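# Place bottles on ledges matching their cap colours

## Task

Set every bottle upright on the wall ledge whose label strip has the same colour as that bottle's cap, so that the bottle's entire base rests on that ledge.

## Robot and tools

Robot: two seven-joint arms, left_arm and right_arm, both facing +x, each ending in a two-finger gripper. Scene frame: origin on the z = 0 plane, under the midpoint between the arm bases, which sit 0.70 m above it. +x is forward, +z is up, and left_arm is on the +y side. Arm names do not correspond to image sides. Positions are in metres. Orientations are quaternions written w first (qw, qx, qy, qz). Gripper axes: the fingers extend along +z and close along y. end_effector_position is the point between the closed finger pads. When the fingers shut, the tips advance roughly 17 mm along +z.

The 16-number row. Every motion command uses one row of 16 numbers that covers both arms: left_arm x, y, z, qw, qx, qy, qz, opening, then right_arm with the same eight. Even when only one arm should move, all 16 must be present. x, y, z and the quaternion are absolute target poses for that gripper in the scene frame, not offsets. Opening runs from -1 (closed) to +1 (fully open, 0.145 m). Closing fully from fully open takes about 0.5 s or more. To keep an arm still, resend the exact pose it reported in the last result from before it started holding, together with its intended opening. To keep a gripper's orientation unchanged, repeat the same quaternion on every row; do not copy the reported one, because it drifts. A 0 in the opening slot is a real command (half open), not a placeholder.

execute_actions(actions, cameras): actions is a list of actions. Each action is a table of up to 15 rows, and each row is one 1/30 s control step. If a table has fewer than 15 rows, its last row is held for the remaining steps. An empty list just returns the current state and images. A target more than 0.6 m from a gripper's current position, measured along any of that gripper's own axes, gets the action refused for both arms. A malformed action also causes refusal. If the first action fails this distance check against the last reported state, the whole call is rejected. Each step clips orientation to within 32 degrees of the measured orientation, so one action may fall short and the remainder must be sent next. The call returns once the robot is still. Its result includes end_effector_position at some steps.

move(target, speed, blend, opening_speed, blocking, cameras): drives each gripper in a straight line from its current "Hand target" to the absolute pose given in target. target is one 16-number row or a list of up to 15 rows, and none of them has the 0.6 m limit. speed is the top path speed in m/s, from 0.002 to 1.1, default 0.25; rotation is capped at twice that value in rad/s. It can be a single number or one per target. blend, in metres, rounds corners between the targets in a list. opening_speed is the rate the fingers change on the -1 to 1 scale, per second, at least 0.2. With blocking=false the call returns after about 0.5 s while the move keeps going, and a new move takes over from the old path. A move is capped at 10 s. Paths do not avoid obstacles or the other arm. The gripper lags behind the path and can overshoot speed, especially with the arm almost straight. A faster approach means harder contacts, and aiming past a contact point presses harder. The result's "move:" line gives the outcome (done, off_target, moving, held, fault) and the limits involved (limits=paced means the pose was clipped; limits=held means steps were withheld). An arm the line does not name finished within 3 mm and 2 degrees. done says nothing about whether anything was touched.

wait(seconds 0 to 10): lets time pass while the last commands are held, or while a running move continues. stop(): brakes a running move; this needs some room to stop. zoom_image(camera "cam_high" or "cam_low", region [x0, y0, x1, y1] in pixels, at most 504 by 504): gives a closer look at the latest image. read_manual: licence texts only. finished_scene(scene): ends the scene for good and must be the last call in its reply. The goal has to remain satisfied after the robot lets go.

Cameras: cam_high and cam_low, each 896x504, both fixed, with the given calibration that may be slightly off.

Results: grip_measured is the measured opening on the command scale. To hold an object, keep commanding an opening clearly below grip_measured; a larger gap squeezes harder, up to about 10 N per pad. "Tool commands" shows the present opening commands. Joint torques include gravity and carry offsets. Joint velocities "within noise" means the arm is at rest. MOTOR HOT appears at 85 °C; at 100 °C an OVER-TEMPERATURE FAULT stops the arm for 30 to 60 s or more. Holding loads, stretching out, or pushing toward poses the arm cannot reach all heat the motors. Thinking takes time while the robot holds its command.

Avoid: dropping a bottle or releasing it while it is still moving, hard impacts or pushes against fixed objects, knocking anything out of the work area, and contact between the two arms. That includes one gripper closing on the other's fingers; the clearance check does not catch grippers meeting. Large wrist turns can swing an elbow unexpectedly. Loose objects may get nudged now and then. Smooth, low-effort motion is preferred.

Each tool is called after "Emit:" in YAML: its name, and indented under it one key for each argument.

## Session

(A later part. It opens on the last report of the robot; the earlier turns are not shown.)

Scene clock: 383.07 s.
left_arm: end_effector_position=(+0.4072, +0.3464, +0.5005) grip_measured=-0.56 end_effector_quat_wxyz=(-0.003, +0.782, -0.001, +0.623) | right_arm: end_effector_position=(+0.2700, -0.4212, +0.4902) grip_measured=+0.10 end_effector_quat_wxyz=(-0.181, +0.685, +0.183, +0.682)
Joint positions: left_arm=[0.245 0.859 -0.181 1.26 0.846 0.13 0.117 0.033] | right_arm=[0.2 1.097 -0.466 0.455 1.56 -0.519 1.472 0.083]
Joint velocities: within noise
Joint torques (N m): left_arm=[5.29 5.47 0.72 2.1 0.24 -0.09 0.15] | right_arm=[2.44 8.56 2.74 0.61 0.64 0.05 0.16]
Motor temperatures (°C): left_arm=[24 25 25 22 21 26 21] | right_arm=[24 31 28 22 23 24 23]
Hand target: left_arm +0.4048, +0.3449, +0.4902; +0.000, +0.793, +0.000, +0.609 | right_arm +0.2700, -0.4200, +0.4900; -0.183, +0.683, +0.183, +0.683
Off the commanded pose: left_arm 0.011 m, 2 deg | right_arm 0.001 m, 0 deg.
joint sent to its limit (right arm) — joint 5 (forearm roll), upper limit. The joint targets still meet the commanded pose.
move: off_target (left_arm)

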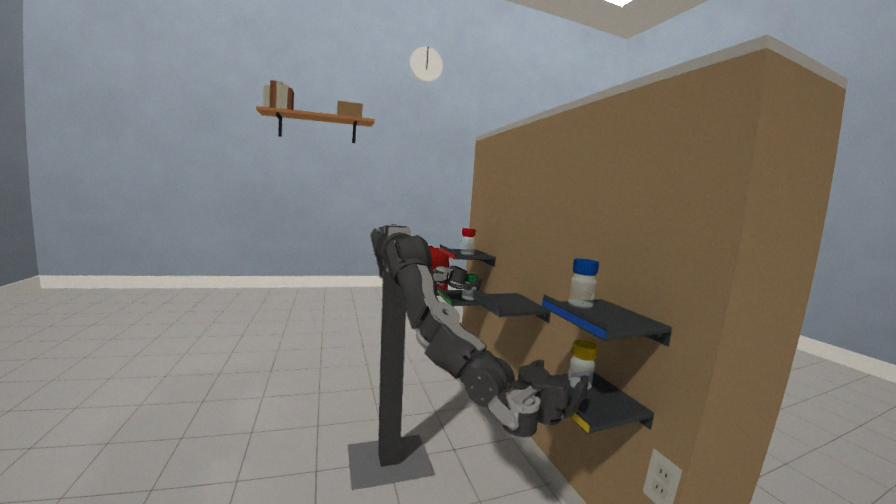

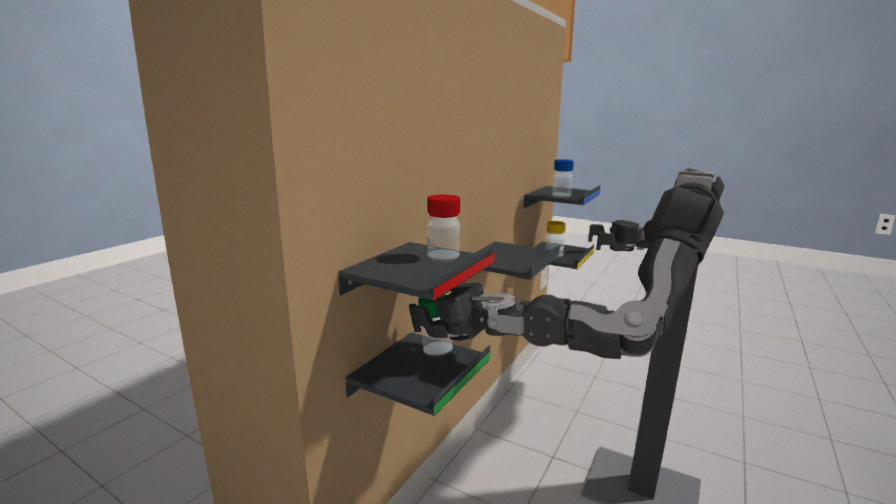

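Emit:
move:
  target: [0.405,0.3455,0.499,0,0.787,0,0.617,0.0,0.27,-0.42,0.49,-0.183,0.683,0.183,0.683,0.1]
  opening_speed: 0.6

Emit:
zoom_image:
  camera: "cam_low"
  region: [380, 260, 520, 420]

Emit:
zoom_image:
  camera: "cam_high"
  region: [430, 220, 530, 320]

Scene clock: 395.60 s.
left_arm: end_effector_position=(+0.4058, +0.3450, +0.4997) grip_measured=+0.00 end_effector_quat_wxyz=(+0.001, +0.786, -0.001, +0.619) | right_arm: end_effector_position=(+0.2700, -0.4212, +0.4902) grip_measured=+0.10 end_effector_quat_wxyz=(-0.181, +0.685, +0.183, +0.682)
Joint positions: left_arm=[0.238 0.865 -0.181 1.27 0.857 0.143 0.117 0.076] | right_arm=[0.2 1.097 -0.466 0.455 1.56 -0.519 1.472 0.083]
Joint velocities: within noise
Joint torques (N m): left_arm=[5.55 6.74 2.78 4.36 0.25 -0.53 0.01] | right_arm=[2.49 8.43 2.74 0.55 0.63 0.05 0.16]
Motor temperatures (°C): left_arm=[24 25 24 22 21 25 21] | right_arm=[24 31 28 22 23 24 22]
Hand target: left_arm +0.4050, +0.3455, +0.4990; +0.000, +0.787, +0.000, +0.617 | right_arm +0.2700, -0.4200, +0.4900; -0.183, +0.683, +0.183, +0.683
Off the commanded pose: left_arm 0.001 m, 0 deg | right_arm 0.001 m, 0 deg.
joint sent to its limit (right arm) — joint 5 (forearm roll), upper limit. The joint targets still meet the commanded pose.
move: done

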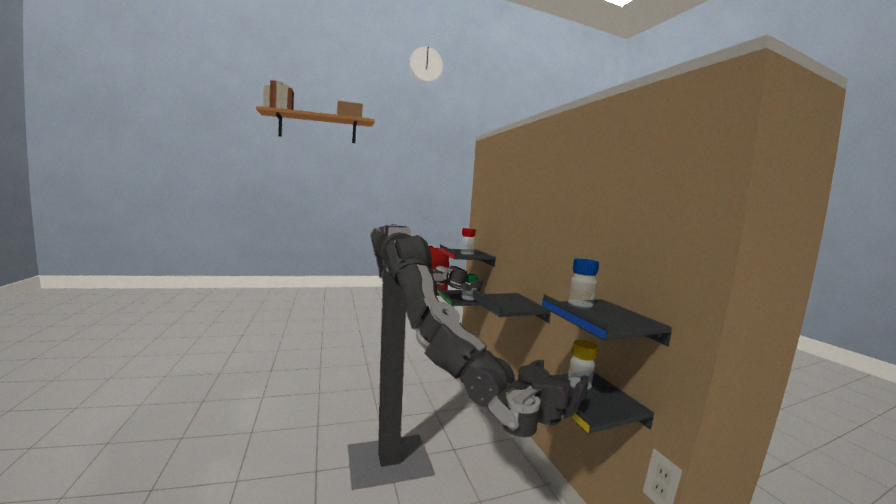

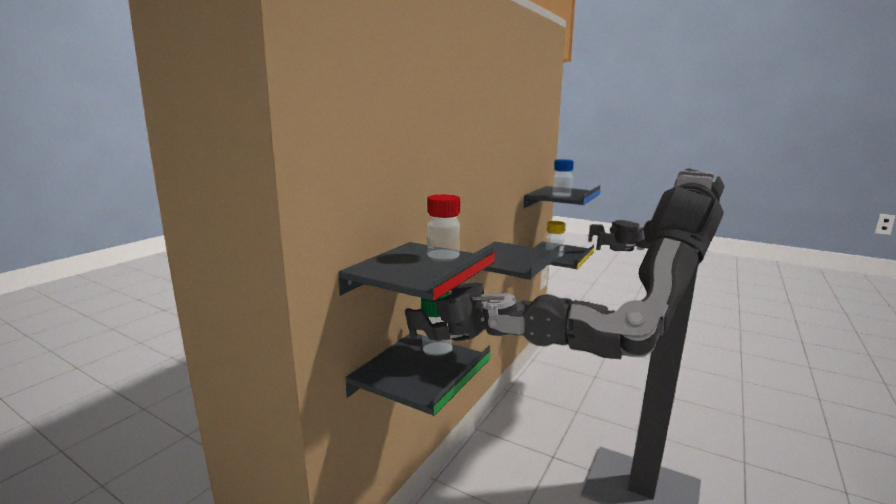

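Scaled by 3.150 from the camera's 896x504 image, which has a finer 1280x720 frame.

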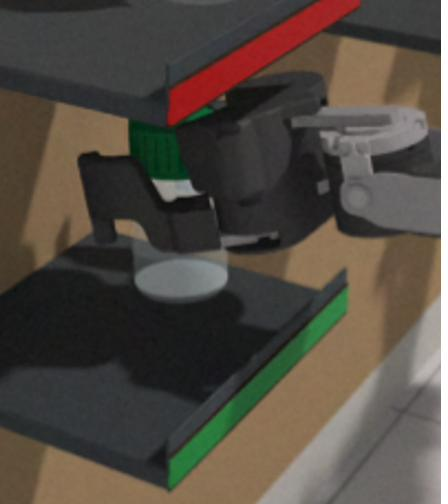

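Scaled by 5.040 from the camera's 896x504 image, which has a finer 1280x720 frame.

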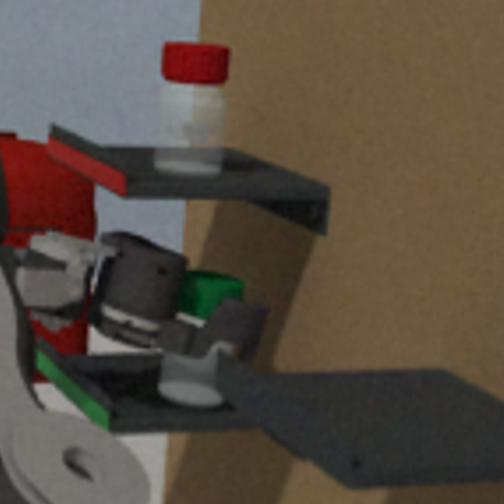

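Standing. Retract.

Emit:
move:
  target: [0.29,0.345,0.515,0,0.787,0,0.617,0.15,0.27,-0.42,0.49,-0.183,0.683,0.183,0.683,0.1]
  speed: 0.15

Emit:
zoom_image:
  camera: "cam_low"
  region: [360, 180, 620, 420]

Scene clock: 402.77 s.
left_arm: end_effector_position=(+0.2896, +0.3461, +0.5135) grip_measured=+0.15 end_effector_quat_wxyz=(-0.002, +0.789, +0.002, +0.615) | right_arm: end_effector_position=(+0.2700, -0.4212, +0.4902) grip_measured=+0.10 end_effector_quat_wxyz=(-0.181, +0.685, +0.183, +0.682)
Joint positions: left_arm=[-0.651 0.922 0.433 1.788 0.983 0.07 0.07 0.087] | right_arm=[0.2 1.097 -0.466 0.455 1.56 -0.519 1.472 0.083]
Joint velocities: within noise
Joint torques (N m): left_arm=[2.04 5.45 3.12 3.69 0.24 -0.73 0.23] | right_arm=[2.44 8.48 2.82 0.69 0.63 0.04 0.16]
Motor temperatures (°C): left_arm=[24 25 25 22 21 25 21] | right_arm=[24 31 28 22 23 24 22]
Hand target: left_arm +0.2900, +0.3450, +0.5150; +0.000, +0.787, +0.000, +0.617 | right_arm +0.2700, -0.4200, +0.4900; -0.183, +0.683, +0.183, +0.683
Off the commanded pose: left_arm 0.002 m, 0 deg | right_arm 0.001 m, 0 deg.
joint sent to its limit (right arm) — joint 5 (forearm roll), upper limit. The joint targets still meet the commanded pose.
move: done

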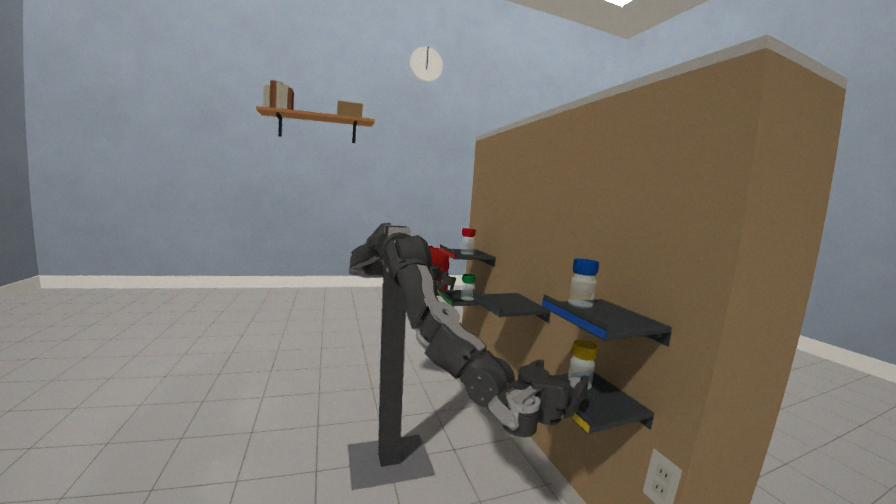

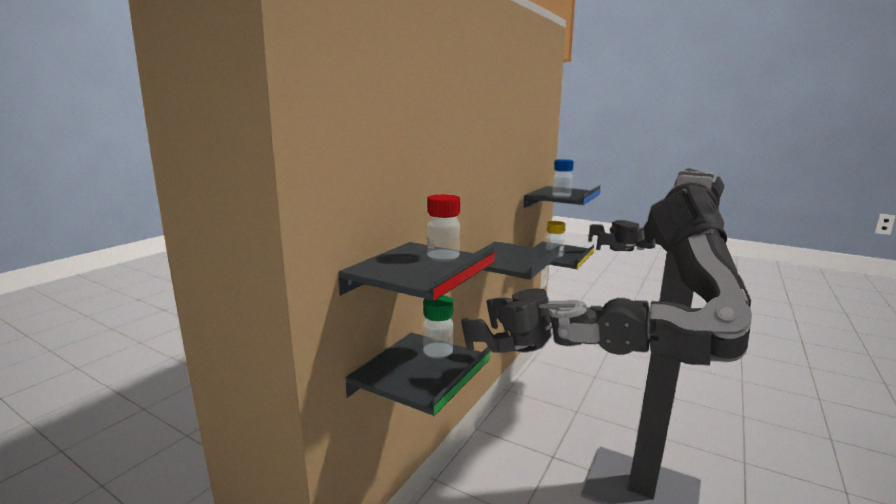

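Scaled by 1.938 from the camera's 896x504 image, which has a finer 1280x720 frame.

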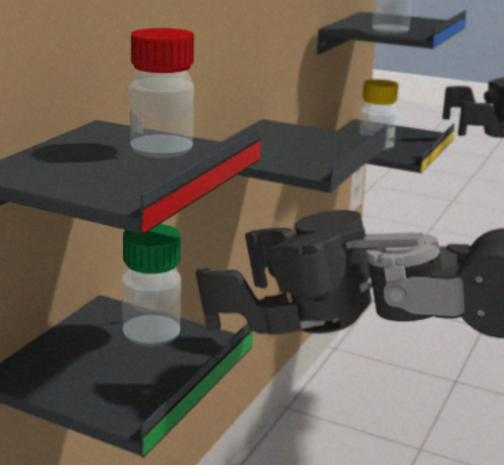

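All placed.

Emit:
finished_scene:
  scene: 2

The scene is finished: the task was done.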